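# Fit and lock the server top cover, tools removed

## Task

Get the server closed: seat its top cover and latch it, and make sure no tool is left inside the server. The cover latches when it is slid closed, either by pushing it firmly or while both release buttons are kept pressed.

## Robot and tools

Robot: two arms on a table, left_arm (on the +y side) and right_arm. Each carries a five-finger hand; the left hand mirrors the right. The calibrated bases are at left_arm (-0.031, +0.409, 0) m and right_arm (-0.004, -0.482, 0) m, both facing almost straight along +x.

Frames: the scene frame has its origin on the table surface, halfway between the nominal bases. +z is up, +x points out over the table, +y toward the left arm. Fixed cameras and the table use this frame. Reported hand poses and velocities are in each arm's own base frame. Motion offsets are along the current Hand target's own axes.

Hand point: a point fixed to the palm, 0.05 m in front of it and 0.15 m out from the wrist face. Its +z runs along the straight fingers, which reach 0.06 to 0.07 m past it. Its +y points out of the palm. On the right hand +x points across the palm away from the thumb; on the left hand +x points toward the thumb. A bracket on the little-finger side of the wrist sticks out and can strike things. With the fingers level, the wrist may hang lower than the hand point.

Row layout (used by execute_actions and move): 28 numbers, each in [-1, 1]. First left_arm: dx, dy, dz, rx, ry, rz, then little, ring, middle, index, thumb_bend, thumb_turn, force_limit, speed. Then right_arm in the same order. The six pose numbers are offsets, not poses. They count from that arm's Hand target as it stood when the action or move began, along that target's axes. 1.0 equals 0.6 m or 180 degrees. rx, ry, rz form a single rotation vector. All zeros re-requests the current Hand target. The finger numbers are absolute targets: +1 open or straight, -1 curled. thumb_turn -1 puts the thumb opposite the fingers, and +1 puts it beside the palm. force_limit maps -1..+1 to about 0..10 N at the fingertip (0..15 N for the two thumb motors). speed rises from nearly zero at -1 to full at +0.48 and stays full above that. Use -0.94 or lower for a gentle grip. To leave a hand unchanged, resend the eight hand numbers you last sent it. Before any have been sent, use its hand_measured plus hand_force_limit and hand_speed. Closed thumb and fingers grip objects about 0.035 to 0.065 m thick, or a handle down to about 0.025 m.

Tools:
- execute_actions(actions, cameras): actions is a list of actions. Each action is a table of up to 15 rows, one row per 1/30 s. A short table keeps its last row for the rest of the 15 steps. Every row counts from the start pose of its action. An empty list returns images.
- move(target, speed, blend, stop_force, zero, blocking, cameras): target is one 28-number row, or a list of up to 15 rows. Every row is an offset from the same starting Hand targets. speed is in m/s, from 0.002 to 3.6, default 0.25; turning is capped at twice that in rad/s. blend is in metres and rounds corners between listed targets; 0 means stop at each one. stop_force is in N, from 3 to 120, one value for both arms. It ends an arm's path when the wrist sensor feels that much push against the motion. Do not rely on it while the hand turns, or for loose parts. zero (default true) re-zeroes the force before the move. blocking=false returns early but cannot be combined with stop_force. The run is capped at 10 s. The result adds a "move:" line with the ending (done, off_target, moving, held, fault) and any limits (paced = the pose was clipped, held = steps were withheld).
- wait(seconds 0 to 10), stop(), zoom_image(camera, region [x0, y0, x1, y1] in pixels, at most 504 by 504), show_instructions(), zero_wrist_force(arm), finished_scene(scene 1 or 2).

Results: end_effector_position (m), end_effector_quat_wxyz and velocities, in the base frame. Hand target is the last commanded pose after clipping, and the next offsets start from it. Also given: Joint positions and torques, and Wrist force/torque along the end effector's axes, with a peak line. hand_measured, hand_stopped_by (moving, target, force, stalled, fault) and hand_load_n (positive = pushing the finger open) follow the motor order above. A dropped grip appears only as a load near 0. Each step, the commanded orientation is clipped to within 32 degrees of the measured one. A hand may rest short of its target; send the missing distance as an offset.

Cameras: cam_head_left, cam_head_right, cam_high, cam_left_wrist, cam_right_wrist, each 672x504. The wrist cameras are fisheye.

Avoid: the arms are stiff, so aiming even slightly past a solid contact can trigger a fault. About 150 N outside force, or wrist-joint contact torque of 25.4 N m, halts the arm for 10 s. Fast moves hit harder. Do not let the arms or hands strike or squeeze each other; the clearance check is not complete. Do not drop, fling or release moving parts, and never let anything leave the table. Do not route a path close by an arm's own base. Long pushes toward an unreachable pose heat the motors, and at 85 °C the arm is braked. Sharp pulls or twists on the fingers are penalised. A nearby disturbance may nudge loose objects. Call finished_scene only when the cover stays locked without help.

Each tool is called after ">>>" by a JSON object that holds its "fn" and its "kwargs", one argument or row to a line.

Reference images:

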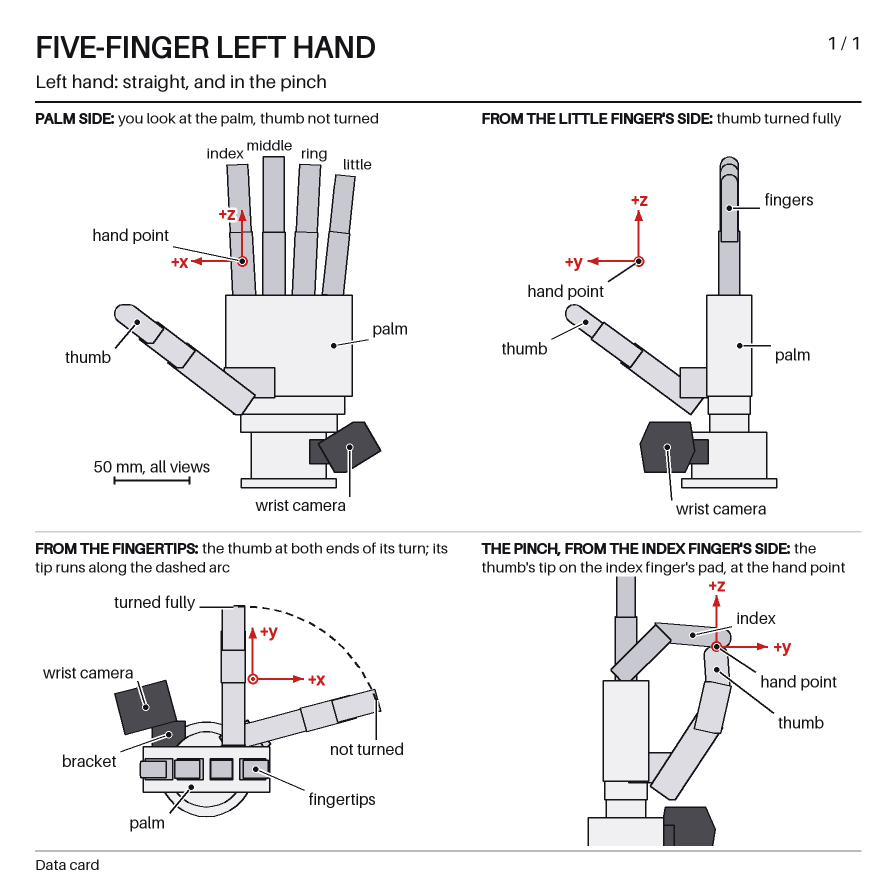

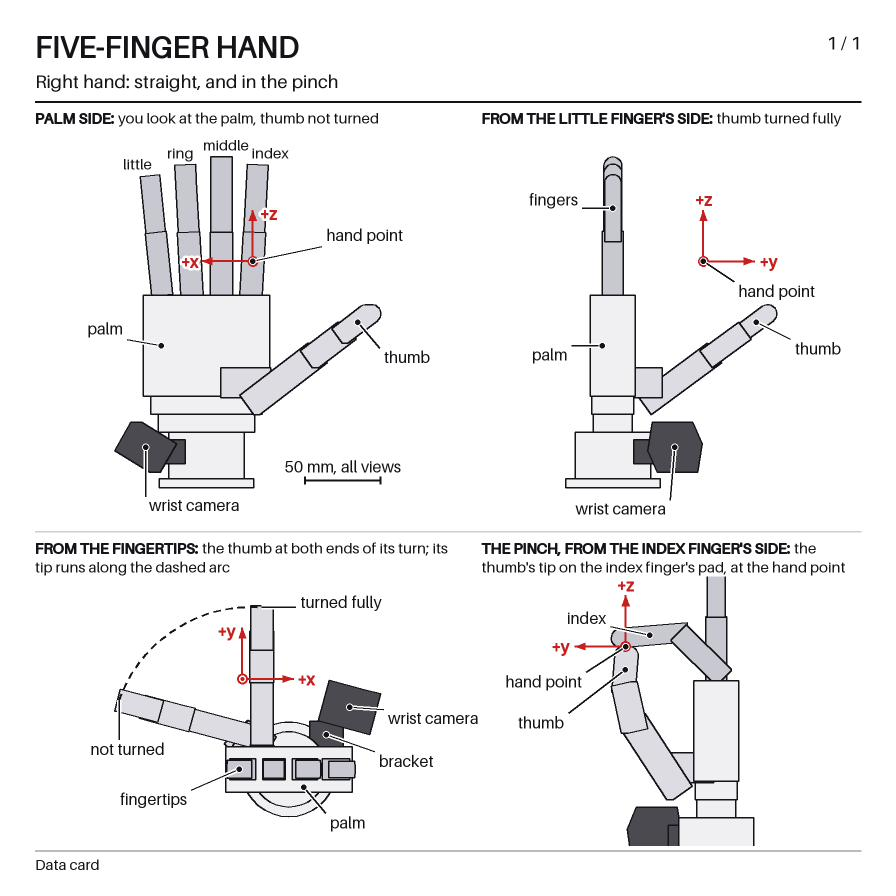

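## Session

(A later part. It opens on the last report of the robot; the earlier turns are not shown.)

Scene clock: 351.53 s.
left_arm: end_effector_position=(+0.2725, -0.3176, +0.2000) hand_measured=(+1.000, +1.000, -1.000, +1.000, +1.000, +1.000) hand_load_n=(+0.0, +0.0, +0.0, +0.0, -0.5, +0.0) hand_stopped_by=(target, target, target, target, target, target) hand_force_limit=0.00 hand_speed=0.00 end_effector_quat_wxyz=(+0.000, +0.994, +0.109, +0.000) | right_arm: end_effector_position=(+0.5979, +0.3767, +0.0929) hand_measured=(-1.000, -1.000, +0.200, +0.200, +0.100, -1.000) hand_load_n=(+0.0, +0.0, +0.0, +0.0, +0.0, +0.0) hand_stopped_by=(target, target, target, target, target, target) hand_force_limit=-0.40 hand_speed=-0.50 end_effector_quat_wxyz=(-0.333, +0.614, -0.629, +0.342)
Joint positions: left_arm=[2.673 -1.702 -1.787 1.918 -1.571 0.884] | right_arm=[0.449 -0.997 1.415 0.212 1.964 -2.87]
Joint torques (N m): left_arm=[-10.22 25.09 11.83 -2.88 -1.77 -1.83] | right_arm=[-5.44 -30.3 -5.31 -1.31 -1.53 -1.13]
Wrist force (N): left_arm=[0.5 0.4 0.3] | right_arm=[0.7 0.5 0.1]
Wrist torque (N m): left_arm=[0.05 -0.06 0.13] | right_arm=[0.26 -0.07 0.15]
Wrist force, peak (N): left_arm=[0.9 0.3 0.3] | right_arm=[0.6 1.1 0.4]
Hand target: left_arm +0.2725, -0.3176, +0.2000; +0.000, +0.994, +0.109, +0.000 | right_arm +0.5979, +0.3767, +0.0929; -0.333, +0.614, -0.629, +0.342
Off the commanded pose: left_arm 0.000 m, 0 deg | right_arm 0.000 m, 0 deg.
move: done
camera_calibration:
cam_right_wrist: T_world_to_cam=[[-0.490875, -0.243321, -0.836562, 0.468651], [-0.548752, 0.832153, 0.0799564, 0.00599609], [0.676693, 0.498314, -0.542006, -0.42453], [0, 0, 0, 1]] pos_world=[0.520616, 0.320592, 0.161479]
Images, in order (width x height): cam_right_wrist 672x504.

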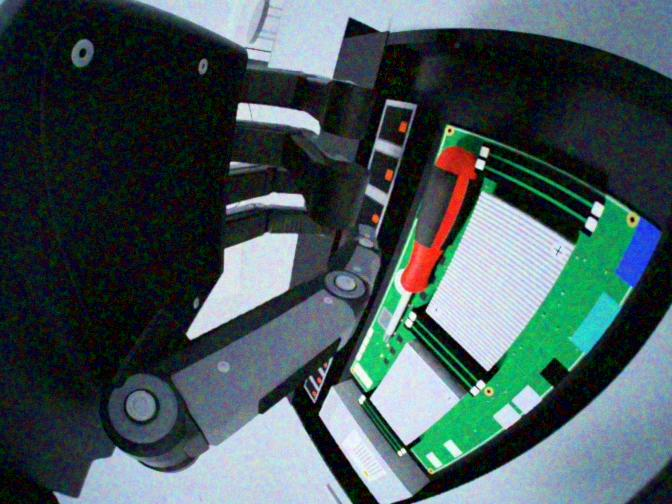

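>>> {"fn": "move", "kwargs": {
  "target": [0,0,0,0,0,0,1,1,-1,1,1,1,0,0,0.0002,0.0463,0.0207,0,0,0,-1,-1,0.2,0.2,0.1,-1,-0.4,-0.5],
  "speed": 0.1,
  "cameras": []
}}

>>> {"fn": "move", "kwargs": {
  "target": [0,0,0,0,0,0,1,1,-1,1,1,1,0,0,0,0.0523,0.0340,0,0,0,-1,-1,0.2,0.2,0.1,-1,-0.4,-0.5],
  "speed": 0.015,
  "stop_force": 3.5,
  "cameras": ["cam_right_wrist","cam_left_wrist"]
}}

>>> {"fn": "zoom_image", "kwargs": {
  "camera": "cam_right_wrist",
  "region": [230, 60, 530, 360]
}}

Scene clock: 457.20 s.
left_arm: end_effector_position=(+0.2725, -0.3176, +0.2000) hand_measured=(+1.000, +1.000, -1.000, +1.000, +1.000, +1.000) hand_load_n=(+0.0, +0.0, +0.0, +0.0, +0.0, +0.0) hand_stopped_by=(target, target, target, target, target, target) hand_force_limit=0.00 hand_speed=0.00 end_effector_quat_wxyz=(+0.000, +0.994, +0.109, +0.000) | right_arm: end_effector_position=(+0.5932, +0.3767, +0.0629) hand_measured=(-1.000, -1.000, +0.200, +0.200, +0.100, -1.000) hand_load_n=(+0.0, +0.5, +0.0, +0.0, +0.0, +0.5) hand_stopped_by=(target, target, target, target, target, target) hand_force_limit=-0.40 hand_speed=-0.50 end_effector_quat_wxyz=(-0.333, +0.614, -0.629, +0.342)
Joint positions: left_arm=[2.673 -1.702 -1.787 1.918 -1.571 0.884] | right_arm=[0.453 -0.973 1.461 0.143 1.967 -2.868]
Joint torques (N m): left_arm=[-10.23 23.66 12.82 -2.67 -1.67 -1.88] | right_arm=[7.25 -32.05 -5.21 -1.29 2.61 1.35]
Wrist force (N): left_arm=[0.5 0.4 0.3] | right_arm=[0.7 0.4 0.3]
Wrist torque (N m): left_arm=[0.04 -0.08 0.14] | right_arm=[0.27 -0.07 0.12]
Wrist force, peak (N): left_arm=[1.0 0.2 0.4] | right_arm=[0.7 0.8 0.5]
Hand target: left_arm +0.2725, -0.3176, +0.2000; +0.000, +0.994, +0.109, +0.000 | right_arm +0.5932, +0.3767, +0.0628; -0.333, +0.614, -0.629, +0.342
Off the commanded pose: left_arm 0.000 m, 0 deg | right_arm 0.000 m, 0 deg.
move: done
No camera images: "cameras" was empty.

Scene clock: 460.53 s.
left_arm: end_effector_position=(+0.2725, -0.3176, +0.2000) hand_measured=(+1.000, +1.000, -1.000, +1.000, +1.000, +1.000) hand_load_n=(+0.0, +0.0, +0.0, -0.5, +0.0, +0.0) hand_stopped_by=(target, target, target, target, target, target) hand_force_limit=0.00 hand_speed=0.00 end_effector_quat_wxyz=(+0.000, +0.994, +0.109, +0.000) | right_arm: end_effector_position=(+0.5932, +0.3767, +0.0320) hand_measured=(-1.000, -1.000, +0.200, +0.200, +0.100, -1.000) hand_load_n=(+0.0, +0.0, +0.0, +0.0, +0.0, +0.0) hand_stopped_by=(target, target, target, target, target, target) hand_force_limit=-0.40 hand_speed=-0.50 end_effector_quat_wxyz=(-0.333, +0.614, -0.629, +0.342)
Joint positions: left_arm=[2.673 -1.702 -1.787 1.918 -1.571 0.884] | right_arm=[0.453 -0.937 1.49 0.078 1.967 -2.868]
Joint torques (N m): left_arm=[-10.18 22.7 13.45 -2.56 -1.69 -2] | right_arm=[-1.54 -52.58 -26.51 1.39 -0.72 -1.06]
Wrist force (N): left_arm=[0.5 0.4 0.3] | right_arm=[0.3 -2.4 -1.4]
Wrist torque (N m): left_arm=[0.03 -0.07 0.14] | right_arm=[0.28 -0.11 0.09]
Wrist force, peak (N): left_arm=[0.7 0.7 0.2] | right_arm=[1.5 -10.7 -8.0]
Hand target: left_arm +0.2725, -0.3176, +0.2000; +0.000, +0.994, +0.109, +0.000 | right_arm +0.5932, +0.3767, +0.0320; -0.333, +0.614, -0.629, +0.342 (not the last commanded pose)
Off the commanded pose: left_arm 0.000 m, 0 deg | right_arm 0.007 m, 0 deg.
move: contact (right_arm)
camera_calibration:
cam_left_wrist: T_world_to_cam=[[0.0658216, 0.997827, 0.00311094, 0.29991], [0.847667, -0.0575606, 0.527397, -0.352996], [0.526429, -0.032077, -0.849614, 0.136105], [0, 0, 0, 1]] pos_world=[0.207833, -0.315211, 0.300872]
cam_right_wrist: T_world_to_cam=[[-0.490904, -0.243239, -0.836569, 0.415436], [-0.548768, 0.832131, 0.0800716, 0.00834526], [0.676659, 0.49839, -0.541978, -0.454435], [0, 0, 0, 1]] pos_world=[0.516016, 0.320591, 0.100579]
Images, in order (width x height): cam_left_wrist 672x504, cam_right_wrist 672x504.

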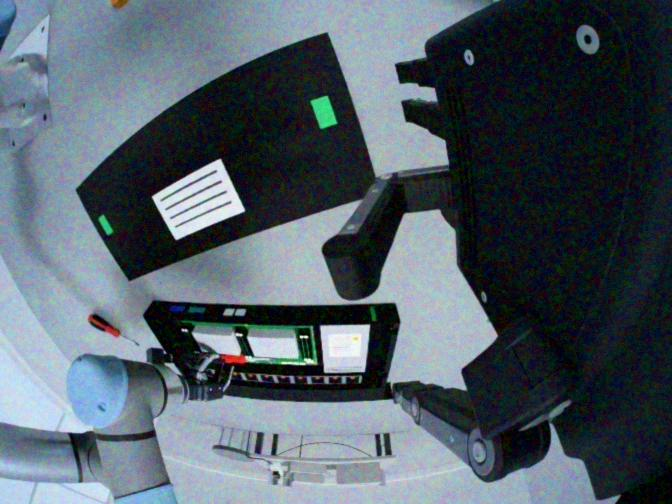

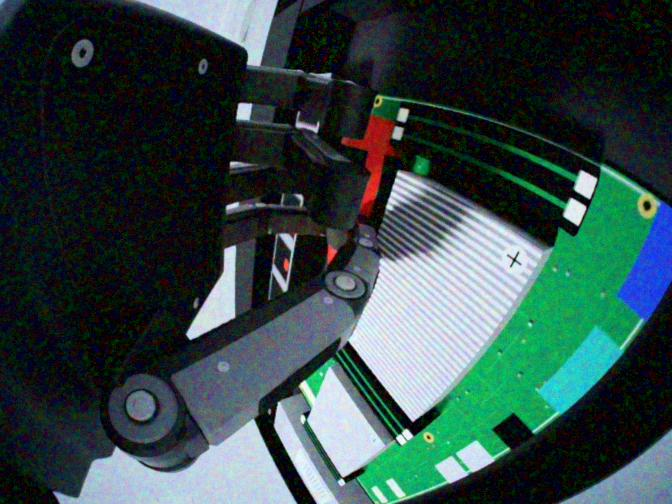

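Scaled by 1.680 from the camera's 672x504 image, which has a finer 960x720 frame.

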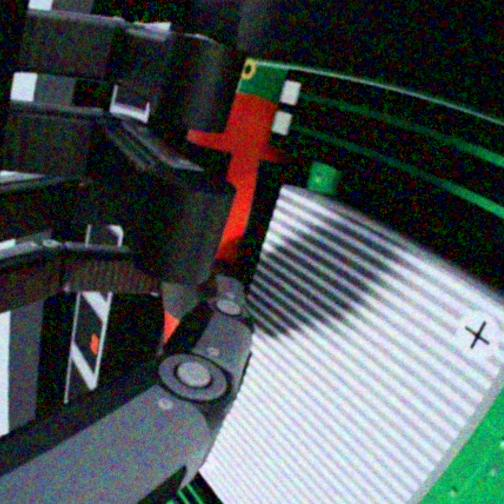

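>>> {"fn": "move", "kwargs": {
  "target": [0,0,0,0,0,0,1,1,-1,1,1,1,0,0,0,-0.0245,-0.0175,-0.05,0,0,-1,-1,0.27,0.27,0.1,-1,-0.4,-0.5],
  "speed": 0.1,
  "cameras": []
}}

>>> {"fn": "move", "kwargs": {
  "target": [0,0,0,0,0,0,1,1,-1,1,1,1,0,0,0,0.0248,0.0223,0,0,0,-1,-1,0.27,0.27,0.1,-1,-0.4,-0.5],
  "speed": 0.012,
  "stop_force": 3.5,
  "cameras": ["cam_right_wrist","cam_left_wrist"]
}}

>>> {"fn": "zoom_image", "kwargs": {
  "camera": "cam_right_wrist",
  "region": [230, 60, 530, 360]
}}

>>> {"fn": "zoom_image", "kwargs": {
  "camera": "cam_left_wrist",
  "region": [140, 310, 300, 410]
}}

Scene clock: 527.60 s.
left_arm: end_effector_position=(+0.2725, -0.3176, +0.2000) hand_measured=(+1.000, +1.000, -1.000, +1.000, +1.000, +1.000) hand_load_n=(+0.0, +0.0, +0.0, +0.0, +0.0, +0.0) hand_stopped_by=(target, target, target, target, target, target) hand_force_limit=0.00 hand_speed=0.00 end_effector_quat_wxyz=(+0.000, +0.994, +0.109, +0.000) | right_arm: end_effector_position=(+0.5924, +0.3767, +0.0501) hand_measured=(-1.000, -1.000, +0.270, +0.270, +0.100, -1.000) hand_load_n=(+0.0, +0.0, +0.0, +0.0, +0.0, +0.0) hand_stopped_by=(target, target, target, target, target, target) hand_force_limit=-0.40 hand_speed=-0.50 end_effector_quat_wxyz=(-0.284, +0.638, -0.654, +0.291)
Joint positions: left_arm=[2.673 -1.702 -1.787 1.918 -1.571 0.884] | right_arm=[0.427 -0.9 1.327 0.357 1.902 -2.828]
Joint torques (N m): left_arm=[-9.33 20.8 14.22 -2.26 -1.66 -1.98] | right_arm=[-5.8 -33.66 -27.28 2.33 -2.33 1.31]
Wrist force (N): left_arm=[0.4 0.2 0.2] | right_arm=[1.0 -0.3 -0.2]
Wrist torque (N m): left_arm=[0.01 -0.06 0.14] | right_arm=[0.18 -0.14 0.09]
Wrist force, peak (N): left_arm=[0.8 0.3 0.6] | right_arm=[0.3 -2.3 -1.5]
Hand target: left_arm +0.2725, -0.3176, +0.2000; +0.000, +0.994, +0.109, +0.000 | right_arm +0.5924, +0.3767, +0.0501; -0.284, +0.638, -0.654, +0.291
Off the commanded pose: left_arm 0.000 m, 0 deg | right_arm 0.000 m, 0 deg.
move: done
No camera images: "cameras" was empty.

Scene clock: 529.93 s.
left_arm: end_effector_position=(+0.2725, -0.3176, +0.2000) hand_measured=(+1.000, +1.000, -1.000, +1.000, +1.000, +1.000) hand_load_n=(+0.0, +0.0, +0.0, +0.0, -0.5, +0.0) hand_stopped_by=(target, target, target, target, target, target) hand_force_limit=0.00 hand_speed=0.00 end_effector_quat_wxyz=(+0.000, +0.994, +0.109, +0.000) | right_arm: end_effector_position=(+0.5924, +0.3767, +0.0370) hand_measured=(-1.000, -1.000, +0.270, +0.270, +0.100, -1.000) hand_load_n=(+0.0, +0.0, +0.0, +0.0, +0.0, +0.0) hand_stopped_by=(target, target, target, target, target, target) hand_force_limit=-0.40 hand_speed=-0.50 end_effector_quat_wxyz=(-0.284, +0.638, -0.654, +0.291)
Joint positions: left_arm=[2.673 -1.702 -1.787 1.918 -1.571 0.884] | right_arm=[0.427 -0.886 1.341 0.331 1.902 -2.828]
Joint torques (N m): left_arm=[-9.68 21.09 14.76 -2.27 -1.7 -1.93] | right_arm=[-3.08 -53.7 -24.33 2.43 -2.34 1.16]
Wrist force (N): left_arm=[0.2 0.2 0.5] | right_arm=[0.8 -3.0 -2.5]
Wrist torque (N m): left_arm=[-0.01 -0.02 0.14] | right_arm=[0.26 -0.14 0.04]
Wrist force, peak (N): left_arm=[1.1 0.7 0.4] | right_arm=[1.7 -9.6 -8.3]
Hand target: left_arm +0.2725, -0.3176, +0.2000; +0.000, +0.994, +0.109, +0.000 | right_arm +0.5924, +0.3767, +0.0370; -0.284, +0.638, -0.654, +0.291 (not the last commanded pose)
Off the commanded pose: left_arm 0.000 m, 0 deg | right_arm 0.007 m, 0 deg.
move: contact (right_arm)
camera_calibration:
cam_left_wrist: T_world_to_cam=[[0.0658216, 0.997827, 0.00311094, 0.29991], [0.847667, -0.0575606, 0.527397, -0.352996], [0.526429, -0.032077, -0.849614, 0.136105], [0, 0, 0, 1]] pos_world=[0.207833, -0.315211, 0.300872]
cam_right_wrist: T_world_to_cam=[[-0.615791, -0.240251, -0.750387, 0.488799], [-0.52924, 0.831666, 0.168037, -0.00714023], [0.5837, 0.500611, -0.639283, -0.393338], [0, 0, 0, 1]] pos_world=[0.52681, 0.320282, 0.116534]
Images, in order (width x height): cam_left_wrist 672x504, cam_right_wrist 672x504.

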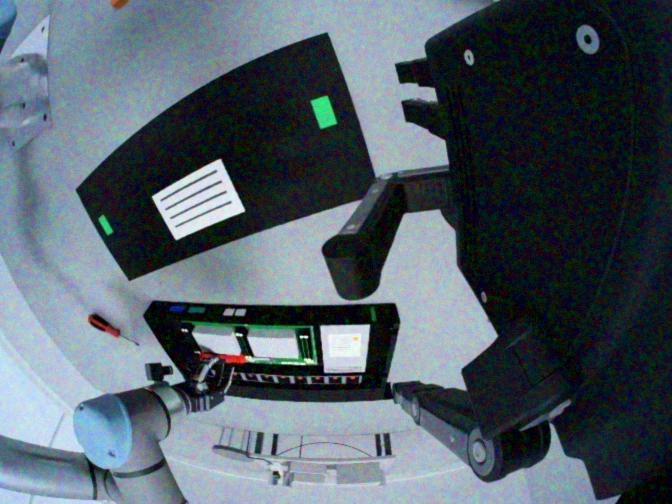

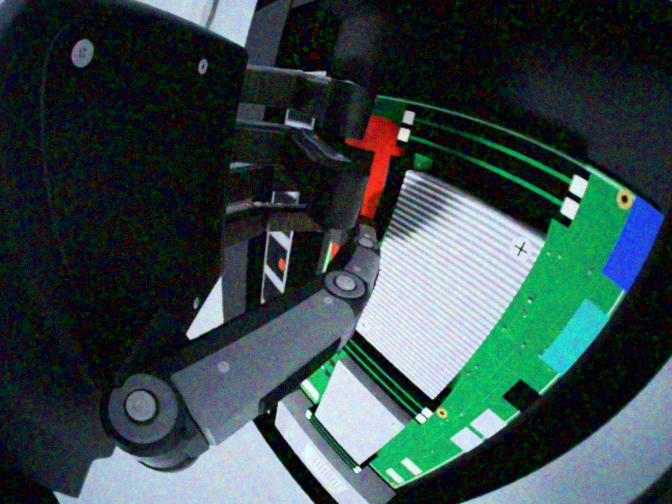

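Scaled by 1.680 from the camera's 672x504 image, which has a finer 960x720 frame.

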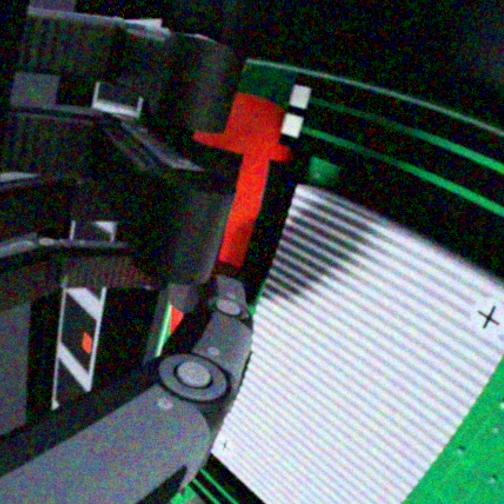

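Scaled by 3.150 from the camera's 672x504 image, which has a finer 960x720 frame.

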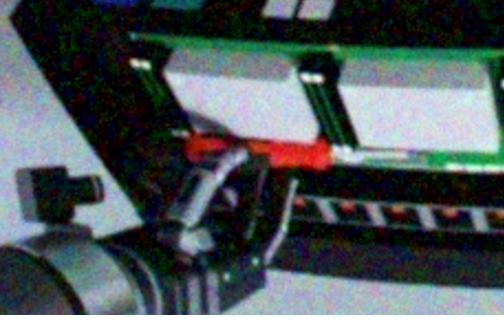

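>>> {"fn": "move", "kwargs": {
  "target": [0,0,0,0,0,0,1,1,-1,1,1,1,0,0,0,-0.0218,-0.0205,0.0778,0,0,-1,-1,0.2,0.2,0.1,-1,-0.4,-0.5],
  "speed": 0.15,
  "cameras": []
}}

>>> {"fn": "move", "kwargs": {
  "target": [0,0,0,0,0,0,1,1,-1,1,1,1,0,0,0,0.0442,0.0235,0,0,0,-1,-1,0.2,0.2,0.1,-1,-0.4,-0.5],
  "speed": 0.012,
  "stop_force": 3,
  "cameras": ["cam_right_wrist"]
}}

>>> {"fn": "zoom_image", "kwargs": {
  "camera": "cam_right_wrist",
  "region": [230, 60, 530, 360]
}}

Scene clock: 616.83 s.
left_arm: end_effector_position=(+0.2725, -0.3176, +0.2000) hand_measured=(+1.000, +1.000, -1.000, +1.000, +1.000, +1.000) hand_load_n=(+0.0, +0.0, +0.0, +0.0, -0.5, +0.0) hand_stopped_by=(target, target, target, target, target, target) hand_force_limit=0.00 hand_speed=0.00 end_effector_quat_wxyz=(+0.000, +0.994, +0.109, +0.000) | right_arm: end_effector_position=(+0.5920, +0.3767, +0.0550) hand_measured=(-1.000, -1.000, +0.202, +0.200, +0.100, -1.000) hand_load_n=(+0.5, +0.0, +0.0, +0.0, +0.0, +0.0) hand_stopped_by=(target, target, force, target, target, target) hand_force_limit=-0.40 hand_speed=-0.50 end_effector_quat_wxyz=(-0.360, +0.599, -0.613, +0.369)
Joint positions: left_arm=[2.673 -1.702 -1.787 1.918 -1.571 0.884] | right_arm=[0.468 -0.992 1.549 -0.015 2.002 -2.896]
Joint torques (N m): left_arm=[-10.11 20.3 15.94 -1.89 -1.7 -1.98] | right_arm=[6.97 -52.39 -3.86 -1.23 2.84 -1.43]
Wrist force (N): left_arm=[0.5 0.2 0.3] | right_arm=[0.7 0.0 0.3]
Wrist torque (N m): left_arm=[0.00 -0.06 0.15] | right_arm=[0.21 -0.07 0.20]
Wrist force, peak (N): left_arm=[0.7 0.6 0.3] | right_arm=[0.8 -3.3 -2.6]
Hand target: left_arm +0.2725, -0.3176, +0.2000; +0.000, +0.994, +0.109, +0.000 | right_arm +0.5920, +0.3767, +0.0550; -0.360, +0.599, -0.613, +0.369
Off the commanded pose: left_arm 0.000 m, 0 deg | right_arm 0.000 m, 0 deg.
move: done
No camera images: "cameras" was empty.

Scene clock: 619.93 s.
left_arm: end_effector_position=(+0.2725, -0.3176, +0.2000) hand_measured=(+1.000, +1.000, -1.000, +1.000, +1.000, +1.000) hand_load_n=(+0.0, +0.0, +0.0, +0.5, +0.0, +0.0) hand_stopped_by=(target, target, target, target, target, target) hand_force_limit=0.00 hand_speed=0.00 end_effector_quat_wxyz=(+0.000, +0.994, +0.109, +0.000) | right_arm: end_effector_position=(+0.5920, +0.3767, +0.0325) hand_measured=(-1.000, -1.000, +0.202, +0.200, +0.100, -1.000) hand_load_n=(+0.0, +0.5, +0.0, +0.0, -3.0, -0.5) hand_stopped_by=(target, target, force, target, target, target) hand_force_limit=-0.40 hand_speed=-0.50 end_effector_quat_wxyz=(-0.360, +0.599, -0.613, +0.369)
Joint positions: left_arm=[2.673 -1.702 -1.787 1.918 -1.571 0.884] | right_arm=[0.468 -0.963 1.568 -0.063 2.002 -2.896]
Joint torques (N m): left_arm=[-9.42 19.55 17.17 -1.83 -1.72 -1.79] | right_arm=[0.16 -50.9 -25.28 1.86 0.89 -1.4]
Wrist force (N): left_arm=[0.6 0.1 0.2] | right_arm=[0.6 -2.2 1.0]
Wrist torque (N m): left_arm=[0.01 -0.09 0.15] | right_arm=[0.16 -0.08 0.16]
Wrist force, peak (N): left_arm=[0.7 0.7 0.5] | right_arm=[0.5 -5.4 -2.0]
Hand target: left_arm +0.2725, -0.3176, +0.2000; +0.000, +0.994, +0.109, +0.000 | right_arm +0.5920, +0.3767, +0.0325; -0.360, +0.599, -0.613, +0.369 (not the last commanded pose)
Off the commanded pose: left_arm 0.000 m, 0 deg | right_arm 0.008 m, 0 deg.
move: contact (right_arm)
camera_calibration:
cam_right_wrist: T_world_to_cam=[[-0.41608, -0.245147, -0.87566, 0.372867], [-0.553629, 0.83222, 0.0300774, 0.0121238], [0.721369, 0.497305, -0.48199, -0.481354], [0, 0, 0, 1]] pos_world=[0.509088, 0.320697, 0.0941326]
Images, in order (width x height): cam_right_wrist 672x504.

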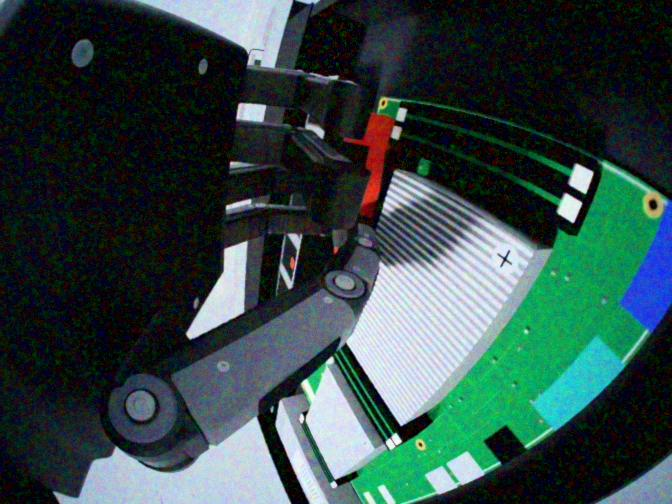

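Scaled by 1.680 from the camera's 672x504 image, which has a finer 960x720 frame.

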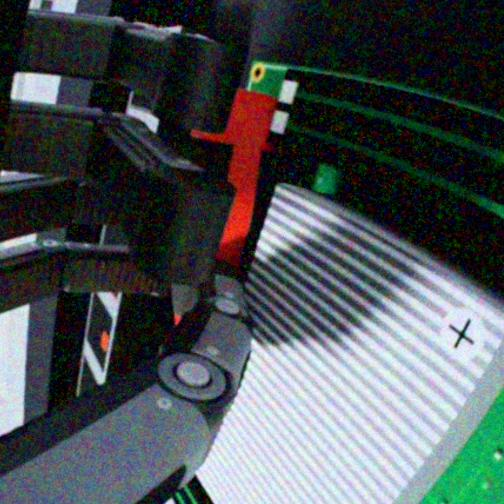

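>>> {"fn": "move", "kwargs": {
  "target": [
    [0,0,0,0,0,0,1,1,-1,1,1,1,0,0,0,-0.0022,-0.0012,0,0,0,-1,-1,0.13,0.13,0.1,-1,-0.4,-0.5],
    [0,0,0,0,0,0,1,1,-1,1,1,1,0,0,0,-0.0092,0.0120,0,0,0,-1,-1,0.13,0.13,0.1,-1,-0.4,-0.5]
  ],
  "speed": 0.015,
  "cameras": ["cam_right_wrist"]
}}

>>> {"fn": "zoom_image", "kwargs": {
  "camera": "cam_right_wrist",
  "region": [230, 60, 530, 360]
}}

>>> {"fn": "move", "kwargs": {
  "target": [0,0,0,0,0,0,1,1,-1,1,1,1,0,0,0,0.0110,0.0059,0,0,0,-1,-1,0.13,0.13,0.1,-1,-0.4,-0.5],
  "speed": 0.01,
  "stop_force": 3,
  "cameras": ["cam_right_wrist"]
}}

>>> {"fn": "zoom_image", "kwargs": {
  "camera": "cam_right_wrist",
  "region": [230, 60, 530, 360]
}}

Scene clock: 671.23 s.
left_arm: end_effector_position=(+0.2725, -0.3176, +0.2000) hand_measured=(+1.000, +1.000, -1.000, +1.000, +1.000, +1.000) hand_load_n=(+0.0, +0.0, +0.0, +0.0, +0.0, +0.0) hand_stopped_by=(target, target, target, target, target, target) hand_force_limit=0.00 hand_speed=0.00 end_effector_quat_wxyz=(+0.000, +0.994, +0.109, +0.000) | right_arm: end_effector_position=(+0.6009, +0.3765, +0.0340) hand_measured=(-1.000, -1.000, +0.134, +0.130, +0.100, -1.000) hand_load_n=(+0.0, +0.0, +6.0, +0.0, +2.5, +1.5) hand_stopped_by=(target, target, force, target, target, target) hand_force_limit=-0.40 hand_speed=-0.50 end_effector_quat_wxyz=(-0.360, +0.599, -0.613, +0.369)
Joint positions: left_arm=[2.673 -1.702 -1.787 1.918 -1.571 0.884] | right_arm=[0.46 -0.952 1.544 -0.052 1.995 -2.9]
Joint torques (N m): left_arm=[-10.15 18.07 17.47 -1.72 -1.67 -1.85] | right_arm=[-6.7 -32.89 -26.81 1.56 -2.23 -1.29]
Wrist force (N): left_arm=[0.7 0.1 0.3] | right_arm=[0.8 0.5 0.4]
Wrist torque (N m): left_arm=[0.00 -0.09 0.16] | right_arm=[0.21 -0.11 0.21]
Wrist force, peak (N): left_arm=[0.7 0.7 0.5] | right_arm=[-0.1 -3.3 4.5]
Hand target: left_arm +0.2725, -0.3176, +0.2000; +0.000, +0.994, +0.109, +0.000 | right_arm +0.6010, +0.3765, +0.0340; -0.360, +0.599, -0.613, +0.369
Off the commanded pose: left_arm 0.000 m, 0 deg | right_arm 0.000 m, 0 deg.
move: done
camera_calibration:
cam_right_wrist: T_world_to_cam=[[-0.416032, -0.245115, -0.875692, 0.377803], [-0.55365, 0.832206, 0.0300906, 0.0171869], [0.72138, 0.497345, -0.481932, -0.486976], [0, 0, 0, 1]] pos_world=[0.517988, 0.320497, 0.0956327]
Images, in order (width x height): cam_right_wrist 672x504.

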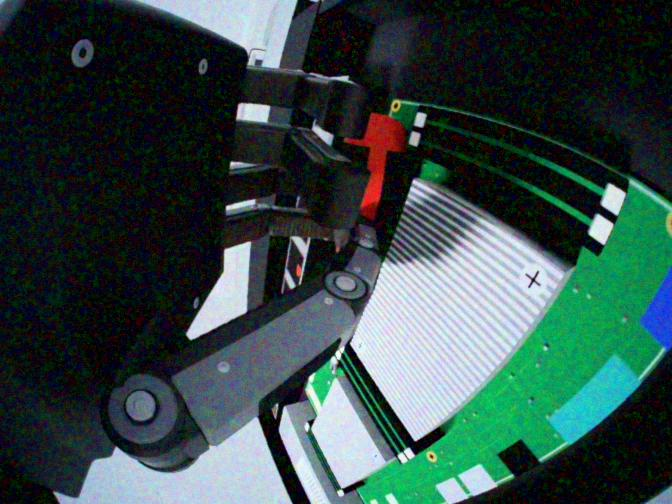

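Scaled by 1.680 from the camera's 672x504 image, which has a finer 960x720 frame.

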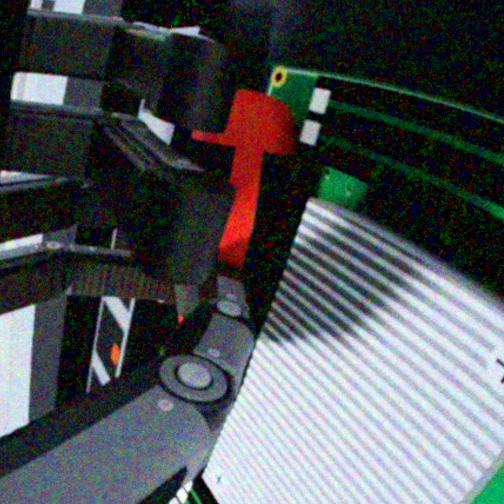

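Scene clock: 672.60 s.
left_arm: end_effector_position=(+0.2725, -0.3176, +0.2000) hand_measured=(+1.000, +1.000, -1.000, +1.000, +1.000, +1.000) hand_load_n=(+0.0, +0.0, +0.0, +0.0, +0.0, +0.0) hand_stopped_by=(target, target, target, target, target, target) hand_force_limit=0.00 hand_speed=0.00 end_effector_quat_wxyz=(+0.000, +0.994, +0.109, +0.000) | right_arm: end_effector_position=(+0.6011, +0.3766, +0.0325) hand_measured=(-1.000, -1.000, +0.134, +0.130, +0.100, -1.000) hand_load_n=(+0.0, +0.0, +6.5, +0.0, +1.0, +1.0) hand_stopped_by=(target, target, force, target, target, target) hand_force_limit=-0.40 hand_speed=-0.50 end_effector_quat_wxyz=(-0.360, +0.599, -0.613, +0.369)
Joint positions: left_arm=[2.673 -1.702 -1.787 1.918 -1.571 0.884] | right_arm=[0.46 -0.95 1.545 -0.055 1.995 -2.9]
Joint torques (N m): left_arm=[-10.22 17.52 18.12 -1.54 -1.78 -1.82] | right_arm=[-4.29 -51.2 -25.02 1.74 -2.27 -1.24]
Wrist force (N): left_arm=[0.2 0.4 0.1] | right_arm=[1.2 -2.8 -0.6]
Wrist torque (N m): left_arm=[0.05 -0.03 0.13] | right_arm=[0.14 -0.10 0.14]
Wrist force, peak (N): left_arm=[0.8 0.4 0.2] | right_arm=[1.1 -6.0 -2.8]
Hand target: left_arm +0.2725, -0.3176, +0.2000; +0.000, +0.994, +0.109, +0.000 | right_arm +0.6011, +0.3766, +0.0325; -0.360, +0.599, -0.613, +0.369 (not the last commanded pose)
Off the commanded pose: left_arm 0.000 m, 0 deg | right_arm 0.006 m, 0 deg.
move: contact (right_arm)
camera_calibration:
cam_right_wrist: T_world_to_cam=[[-0.415904, -0.245029, -0.875777, 0.376511], [-0.553654, 0.832203, 0.0300914, 0.0172627], [0.72145, 0.497393, -0.481778, -0.487958], [0, 0, 0, 1]] pos_world=[0.518188, 0.320597, 0.0941327]
Images, in order (width x height): cam_right_wrist 672x504.

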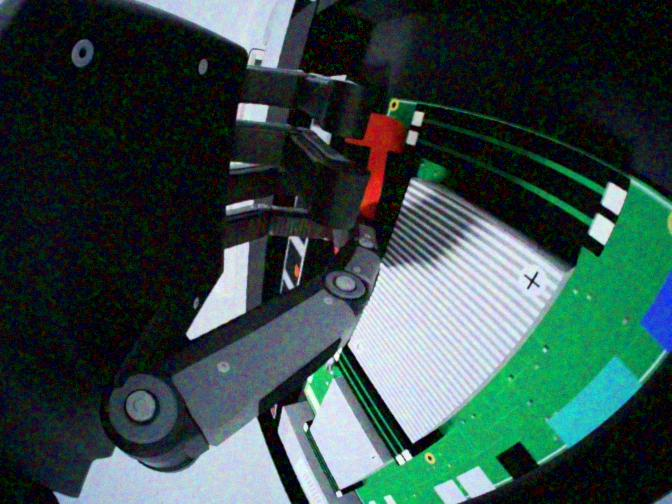

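Scaled by 1.680 from the camera's 672x504 image, which has a finer 960x720 frame.

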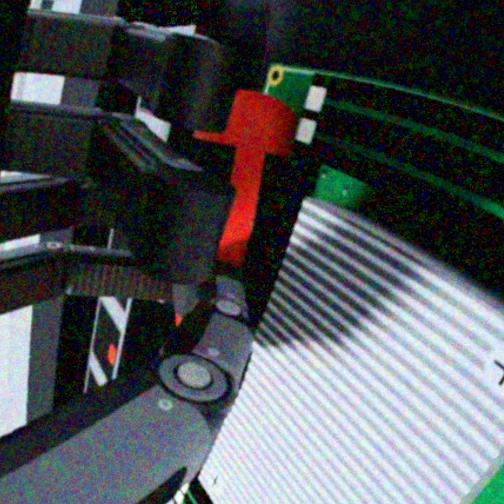

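>>> {"fn": "move", "kwargs": {
  "target": [0,0,0,0,0,0,1,1,-1,1,1,1,0,0,0,0.0020,0.0010,0,0,0,-1,-1,-0.5,-0.5,-0.5,-1,0.0,-0.92],
  "speed": 0.05,
  "cameras": ["cam_right_wrist"]
}}

>>> {"fn": "zoom_image", "kwargs": {
  "camera": "cam_right_wrist",
  "region": [230, 60, 530, 360]
}}

Scene clock: 689.20 s.
left_arm: end_effector_position=(+0.2725, -0.3176, +0.2000) hand_measured=(+1.000, +1.000, -1.000, +1.000, +1.000, +1.000) hand_load_n=(+0.0, -0.5, +0.0, +0.0, +0.0, -0.5) hand_stopped_by=(target, target, target, target, target, target) hand_force_limit=0.00 hand_speed=0.00 end_effector_quat_wxyz=(+0.000, +0.994, +0.109, +0.000) | right_arm: end_effector_position=(+0.6010, +0.3766, +0.0312) hand_measured=(-1.000, -1.000, +0.136, +0.050, +0.016, -1.000) hand_load_n=(+0.0, +0.0, +14.5, +9.5, +7.5, +1.0) hand_stopped_by=(target, target, force, force, force, target) hand_force_limit=0.00 hand_speed=-0.92 end_effector_quat_wxyz=(-0.360, +0.599, -0.613, +0.369)
Joint positions: left_arm=[2.673 -1.702 -1.787 1.918 -1.571 0.884] | right_arm=[0.46 -0.948 1.546 -0.058 1.995 -2.9]
Joint torques (N m): left_arm=[-9.56 16.27 18.82 -1.43 -1.65 -1.82] | right_arm=[4.38 -31.95 -4.88 -1.26 -0.83 -0.21]
Wrist force (N): left_arm=[0.3 0.4 0.4] | right_arm=[0.8 -0.5 0.4]
Wrist torque (N m): left_arm=[0.03 -0.03 0.13] | right_arm=[0.20 -0.13 0.24]
Wrist force, peak (N): left_arm=[0.9 0.3 0.4] | right_arm=[0.0 -5.2 -0.2]
Hand target: left_arm +0.2725, -0.3176, +0.2000; +0.000, +0.994, +0.109, +0.000 | right_arm +0.6010, +0.3766, +0.0312; -0.360, +0.599, -0.613, +0.369
Off the commanded pose: left_arm 0.000 m, 0 deg | right_arm 0.000 m, 0 deg.
move: done
camera_calibration:
cam_right_wrist: T_world_to_cam=[[-0.415904, -0.245029, -0.875777, 0.375331], [-0.553654, 0.832203, 0.0300914, 0.0172465], [0.72145, 0.497393, -0.481778, -0.488512], [0, 0, 0, 1]] pos_world=[0.518088, 0.320597, 0.0928327]
Images, in order (width x height): cam_right_wrist 672x504.

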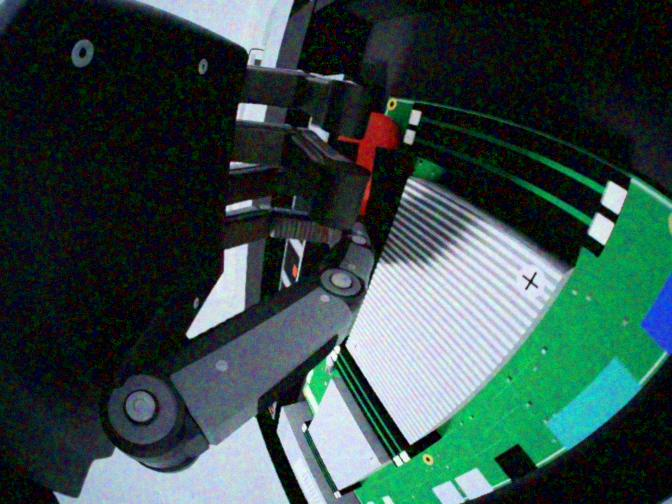

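Scaled by 1.680 from the camera's 672x504 image, which has a finer 960x720 frame.

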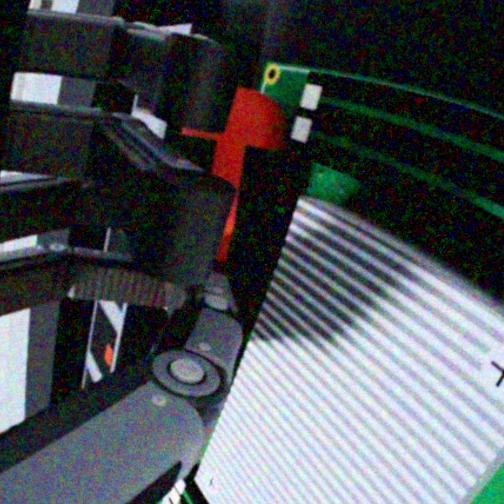

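>>> {"fn": "move", "kwargs": {
  "target": [0,0,0,0,0,0,1,1,-1,1,1,1,0,0,0,-0.0147,-0.0078,0,0,0,-1,-1,-0.5,-0.5,-0.5,-1,0.0,-0.92],
  "speed": 0.02,
  "cameras": ["cam_right_wrist"]
}}

>>> {"fn": "zoom_image", "kwargs": {
  "camera": "cam_right_wrist",
  "region": [230, 60, 530, 360]
}}

Scene clock: 697.97 s.
left_arm: end_effector_position=(+0.2725, -0.3176, +0.2000) hand_measured=(+1.000, +1.000, -1.000, +1.000, +1.000, +1.000) hand_load_n=(+0.0, +0.0, +0.0, +0.0, +0.0, +0.0) hand_stopped_by=(target, target, target, target, target, target) hand_force_limit=0.00 hand_speed=0.00 end_effector_quat_wxyz=(+0.000, +0.994, +0.109, +0.000) | right_arm: end_effector_position=(+0.6010, +0.3766, +0.0411) hand_measured=(-1.000, -1.000, +0.136, +0.050, +0.016, -1.000) hand_load_n=(+0.0, +0.0, +15.0, +7.5, +7.0, +1.0) hand_stopped_by=(target, target, force, force, force, target) hand_force_limit=0.00 hand_speed=-0.92 end_effector_quat_wxyz=(-0.360, +0.599, -0.613, +0.369)
Joint positions: left_arm=[2.673 -1.702 -1.787 1.918 -1.571 0.884] | right_arm=[0.46 -0.961 1.538 -0.037 1.995 -2.9]
Joint torques (N m): left_arm=[-9.55 14.06 20.81 -0.88 -1.61 -1.77] | right_arm=[5.3 -52.01 -27.07 1.93 2.16 0.84]
Wrist force (N): left_arm=[0.4 0.0 0.1] | right_arm=[1.1 0.6 0.6]
Wrist torque (N m): left_arm=[-0.02 -0.06 0.15] | right_arm=[0.21 -0.15 0.23]
Wrist force, peak (N): left_arm=[0.8 0.6 0.3] | right_arm=[1.0 0.7 0.8]
Hand target: left_arm +0.2725, -0.3176, +0.2000; +0.000, +0.994, +0.109, +0.000 | right_arm +0.6010, +0.3766, +0.0412; -0.360, +0.599, -0.613, +0.369
Off the commanded pose: left_arm 0.000 m, 0 deg | right_arm 0.000 m, 0 deg.
move: done
camera_calibration:
cam_right_wrist: T_world_to_cam=[[-0.415904, -0.245029, -0.875777, 0.384001], [-0.553654, 0.832203, 0.0300914, 0.0169486], [0.72145, 0.497393, -0.481778, -0.483743], [0, 0, 0, 1]] pos_world=[0.518088, 0.320597, 0.102733]
Images, in order (width x height): cam_right_wrist 672x504.

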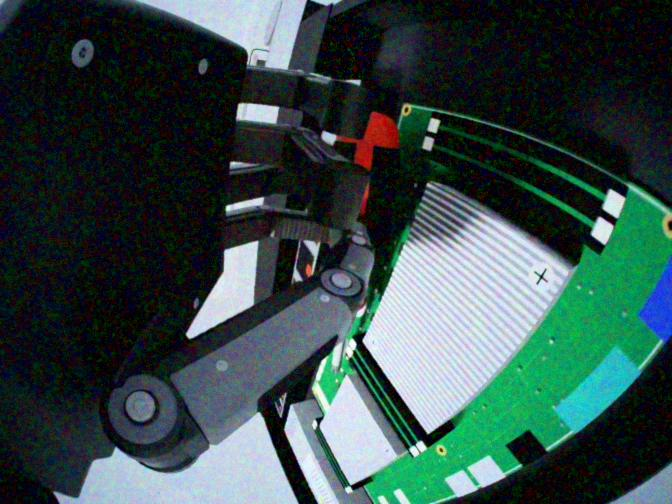

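Scaled by 1.680 from the camera's 672x504 image, which has a finer 960x720 frame.

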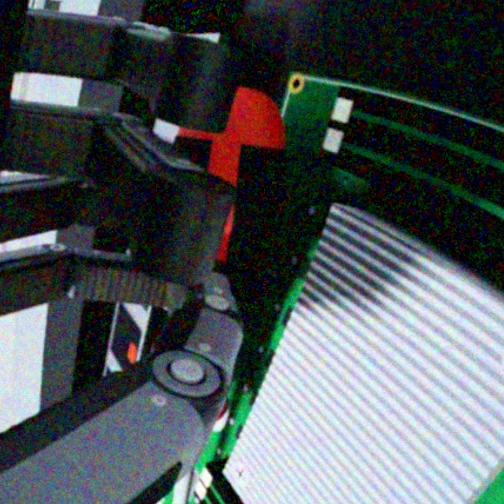

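>>> {"fn": "move", "kwargs": {
  "target": [
    [0,0,0,0,0,0,1,1,-1,1,1,1,0,0,0,-0.234,-0.1243,0,0,0,-1,-1,-0.5,-0.5,-0.5,-1,0.0,-0.92],
    [0,0,0,0,0,0,1,1,-1,1,1,1,0,0,0.3882,-0.2782,-0.0411,0,-0.4415,-0.2345,-1,-1,-0.5,-0.5,-0.5,-1,0.0,-0.92]
  ],
  "speed": [0.08,0.2],
  "blend": [0.02,0],
  "cameras": ["cam_right_wrist","cam_high","cam_head_left"]
}}

Scene clock: 753.87 s.
left_arm: end_effector_position=(+0.2725, -0.3176, +0.2000) hand_measured=(+1.000, +1.000, -1.000, +1.000, +1.000, +1.000) hand_load_n=(+0.0, +0.0, +0.0, +0.0, +0.0, +0.0) hand_stopped_by=(target, target, target, target, target, target) hand_force_limit=0.00 hand_speed=0.00 end_effector_quat_wxyz=(+0.000, +0.994, +0.109, +0.000) | right_arm: end_effector_position=(+0.6518, +0.1424, +0.2003) hand_measured=(-1.000, -1.000, +0.136, +0.050, +0.016, -1.000) hand_load_n=(+0.0, +0.0, +14.5, +7.5, +7.0, +1.0) hand_stopped_by=(target, target, force, force, force, target) hand_force_limit=0.00 hand_speed=-0.92 end_effector_quat_wxyz=(-0.515, +0.857, -0.010, +0.007)
Joint positions: left_arm=[2.673 -1.702 -1.787 1.918 -1.571 0.884] | right_arm=[-0.273 -0.526 0.645 1.883 0.543 -5.207]
Joint torques (N m): left_arm=[-9.99 13.5 22.81 -0.47 -1.72 -1.77] | right_arm=[7.2 -46.76 -27.56 4.36 1.3 -1.53]
Wrist force (N): left_arm=[0.4 0.1 0.2] | right_arm=[0.6 0.9 0.6]
Wrist torque (N m): left_arm=[0.00 -0.05 0.14] | right_arm=[0.19 -0.03 0.24]
Wrist force, peak (N): left_arm=[1.0 0.4 0.5] | right_arm=[0.8 1.4 1.0]
Hand target: left_arm +0.2725, -0.3176, +0.2000; +0.000, +0.994, +0.109, +0.000 | right_arm +0.6518, +0.1424, +0.2003; -0.515, +0.857, -0.010, +0.007
Off the commanded pose: left_arm 0.000 m, 0 deg | right_arm 0.000 m, 0 deg.
move: done
camera_calibration:
cam_right_wrist: T_world_to_cam=[[0.245051, -0.41672, -0.875382, 0.0806582], [-0.832431, -0.553296, 0.0303652, 0.614076], [-0.496999, 0.721255, -0.482477, 0.435197], [0, 0, 0, 1]] pos_world=[0.707703, 0.0594897, 0.261932]
Images, in order (width x height): cam_head_left 672x504, cam_high 672x504, cam_right_wrist 672x504.

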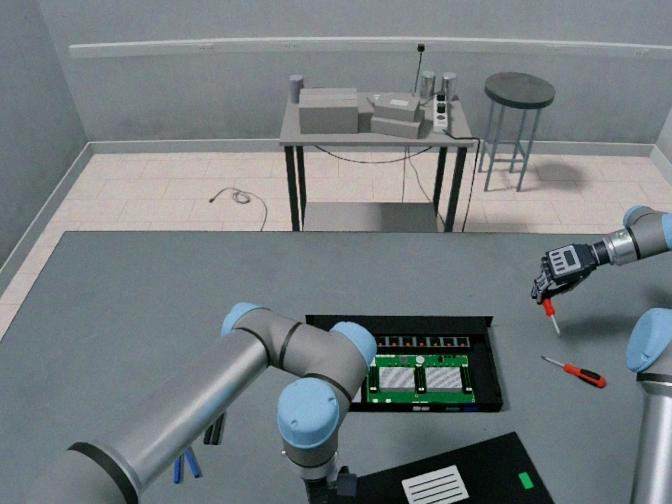

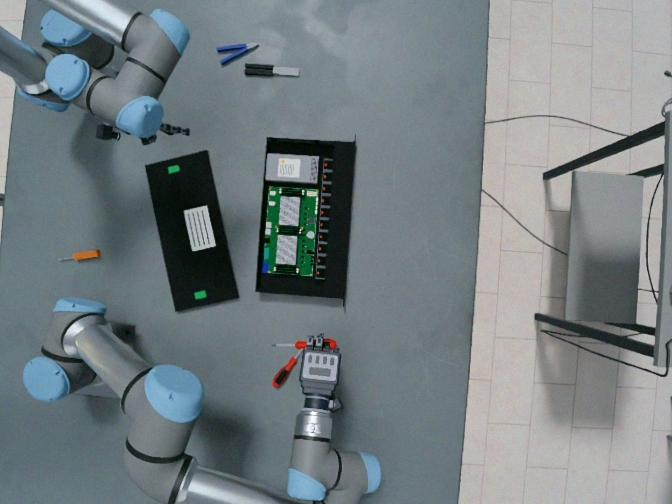

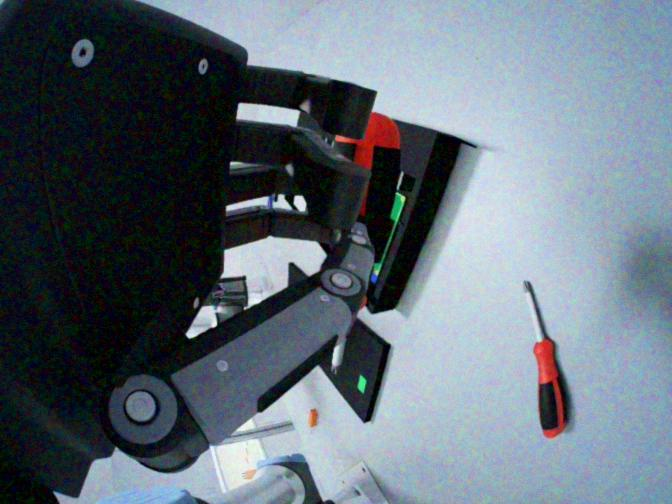

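>>> {"fn": "move", "kwargs": {
  "target": [0,0,0,0,0,0,1,1,-1,1,1,1,0,0,0,0.2208,0.1173,0,0,0,-1,-1,-0.5,-0.5,-0.5,-1,0.0,-0.92],
  "speed": 0.15,
  "cameras": []
}}

>>> {"fn": "move", "kwargs": {
  "target": [0,0,0,0,0,0,1,1,-1,1,1,1,0,0,0,0.0559,0.0297,0,0,0,-1,-1,-0.5,-0.5,-0.5,-1,0.0,-0.92],
  "speed": 0.02,
  "stop_force": 3,
  "cameras": ["cam_head_right","cam_right_wrist","cam_high"]
}}

Scene clock: 783.10 s.
left_arm: end_effector_position=(+0.2725, -0.3176, +0.2000) hand_measured=(+1.000, +1.000, -1.000, +1.000, +1.000, +1.000) hand_load_n=(+0.0, +0.0, +0.0, +0.0, +0.0, +0.0) hand_stopped_by=(target, target, target, target, target, target) hand_force_limit=0.00 hand_speed=0.00 end_effector_quat_wxyz=(+0.000, +0.994, +0.109, +0.000) | right_arm: end_effector_position=(+0.6518, +0.1423, +0.0503) hand_measured=(-1.000, -1.000, +0.136, +0.050, +0.016, -1.000) hand_load_n=(+0.0, +0.5, +15.0, +7.5, +7.0, +1.5) hand_stopped_by=(target, target, force, force, force, target) hand_force_limit=0.00 hand_speed=-0.92 end_effector_quat_wxyz=(-0.515, +0.857, -0.010, +0.007)
Joint positions: left_arm=[2.673 -1.702 -1.787 1.918 -1.571 0.884] | right_arm=[-0.273 -0.391 0.771 1.623 0.543 -5.207]
Joint torques (N m): left_arm=[-9.1 13.17 22.85 -0.59 -1.7 -1.84] | right_arm=[4.03 -46.79 -26.07 0.87 -3.84 1.4]
Wrist force (N): left_arm=[0.4 0.3 0.3] | right_arm=[1.0 0.5 0.6]
Wrist torque (N m): left_arm=[0.03 -0.06 0.13] | right_arm=[0.16 -0.13 0.13]
Wrist force, peak (N): left_arm=[0.9 0.3 0.1] | right_arm=[1.2 1.2 1.0]
Hand target: left_arm +0.2725, -0.3176, +0.2000; +0.000, +0.994, +0.109, +0.000 | right_arm +0.6519, +0.1424, +0.0503; -0.515, +0.857, -0.010, +0.007
Off the commanded pose: left_arm 0.000 m, 0 deg | right_arm 0.000 m, 0 deg.
move: done
No camera images: "cameras" was empty.

Scene clock: 785.57 s.
left_arm: end_effector_position=(+0.2725, -0.3176, +0.2000) hand_measured=(+1.000, +1.000, -1.000, +1.000, +1.000, +1.000) hand_load_n=(+0.0, +0.0, +0.0, +0.0, +0.0, +0.0) hand_stopped_by=(target, target, target, target, target, target) hand_force_limit=0.00 hand_speed=0.00 end_effector_quat_wxyz=(+0.000, +0.994, +0.109, +0.000) | right_arm: end_effector_position=(+0.6518, +0.1424, +0.0231) hand_measured=(-1.000, -1.000, +0.136, +0.050, +0.016, -1.000) hand_load_n=(+0.0, +0.5, +14.5, +8.5, +6.0, +0.5) hand_stopped_by=(target, target, force, force, force, target) hand_force_limit=0.00 hand_speed=-0.92 end_effector_quat_wxyz=(-0.515, +0.857, -0.010, +0.006)
Joint positions: left_arm=[2.673 -1.702 -1.787 1.918 -1.571 0.884] | right_arm=[-0.273 -0.356 0.772 1.587 0.543 -5.207]
Joint torques (N m): left_arm=[-9.86 13.17 22.79 -0.44 -1.66 -1.75] | right_arm=[5.26 -66.77 -4.07 4.04 1.76 -1.12]
Wrist force (N): left_arm=[0.4 0.2 0.3] | right_arm=[0.7 -2.0 -0.8]
Wrist torque (N m): left_arm=[0.01 -0.06 0.15] | right_arm=[0.13 -0.08 0.09]
Wrist force, peak (N): left_arm=[1.1 0.2 0.3] | right_arm=[-0.4 -12.0 -5.0]
Hand target: left_arm +0.2725, -0.3176, +0.2000; +0.000, +0.994, +0.109, +0.000 | right_arm +0.6518, +0.1424, +0.0231; -0.515, +0.857, -0.010, +0.006 (not the last commanded pose)
Off the commanded pose: left_arm 0.000 m, 0 deg | right_arm 0.011 m, 0 deg.
move: contact (right_arm)
camera_calibration:
cam_right_wrist: T_world_to_cam=[[0.244923, -0.416569, -0.87549, -0.0743939], [-0.83235, -0.553412, 0.0304655, 0.619481], [-0.497198, 0.721253, -0.482275, 0.349876], [0, 0, 0, 1]] pos_world=[0.707803, 0.0594894, 0.0847323]
Images, in order (width x height): cam_head_right 672x504, cam_high 672x504, cam_right_wrist 672x504.

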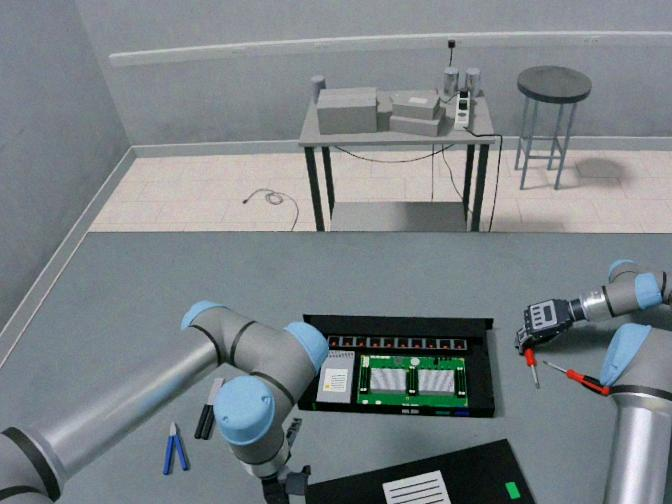

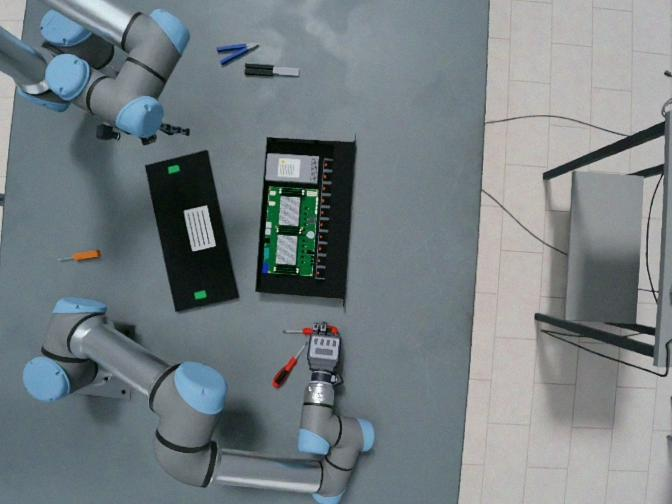

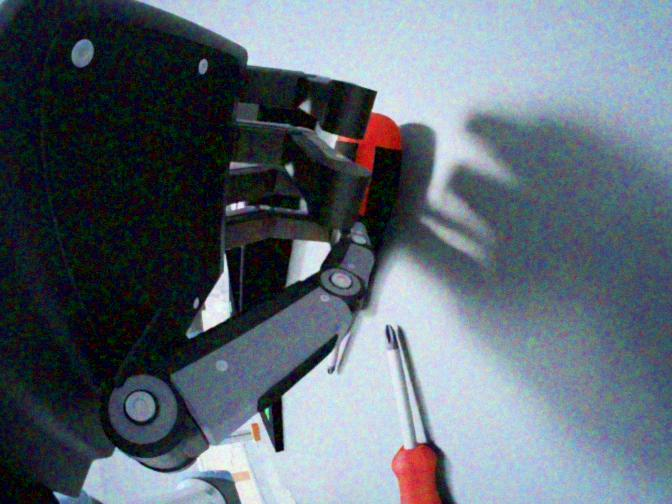

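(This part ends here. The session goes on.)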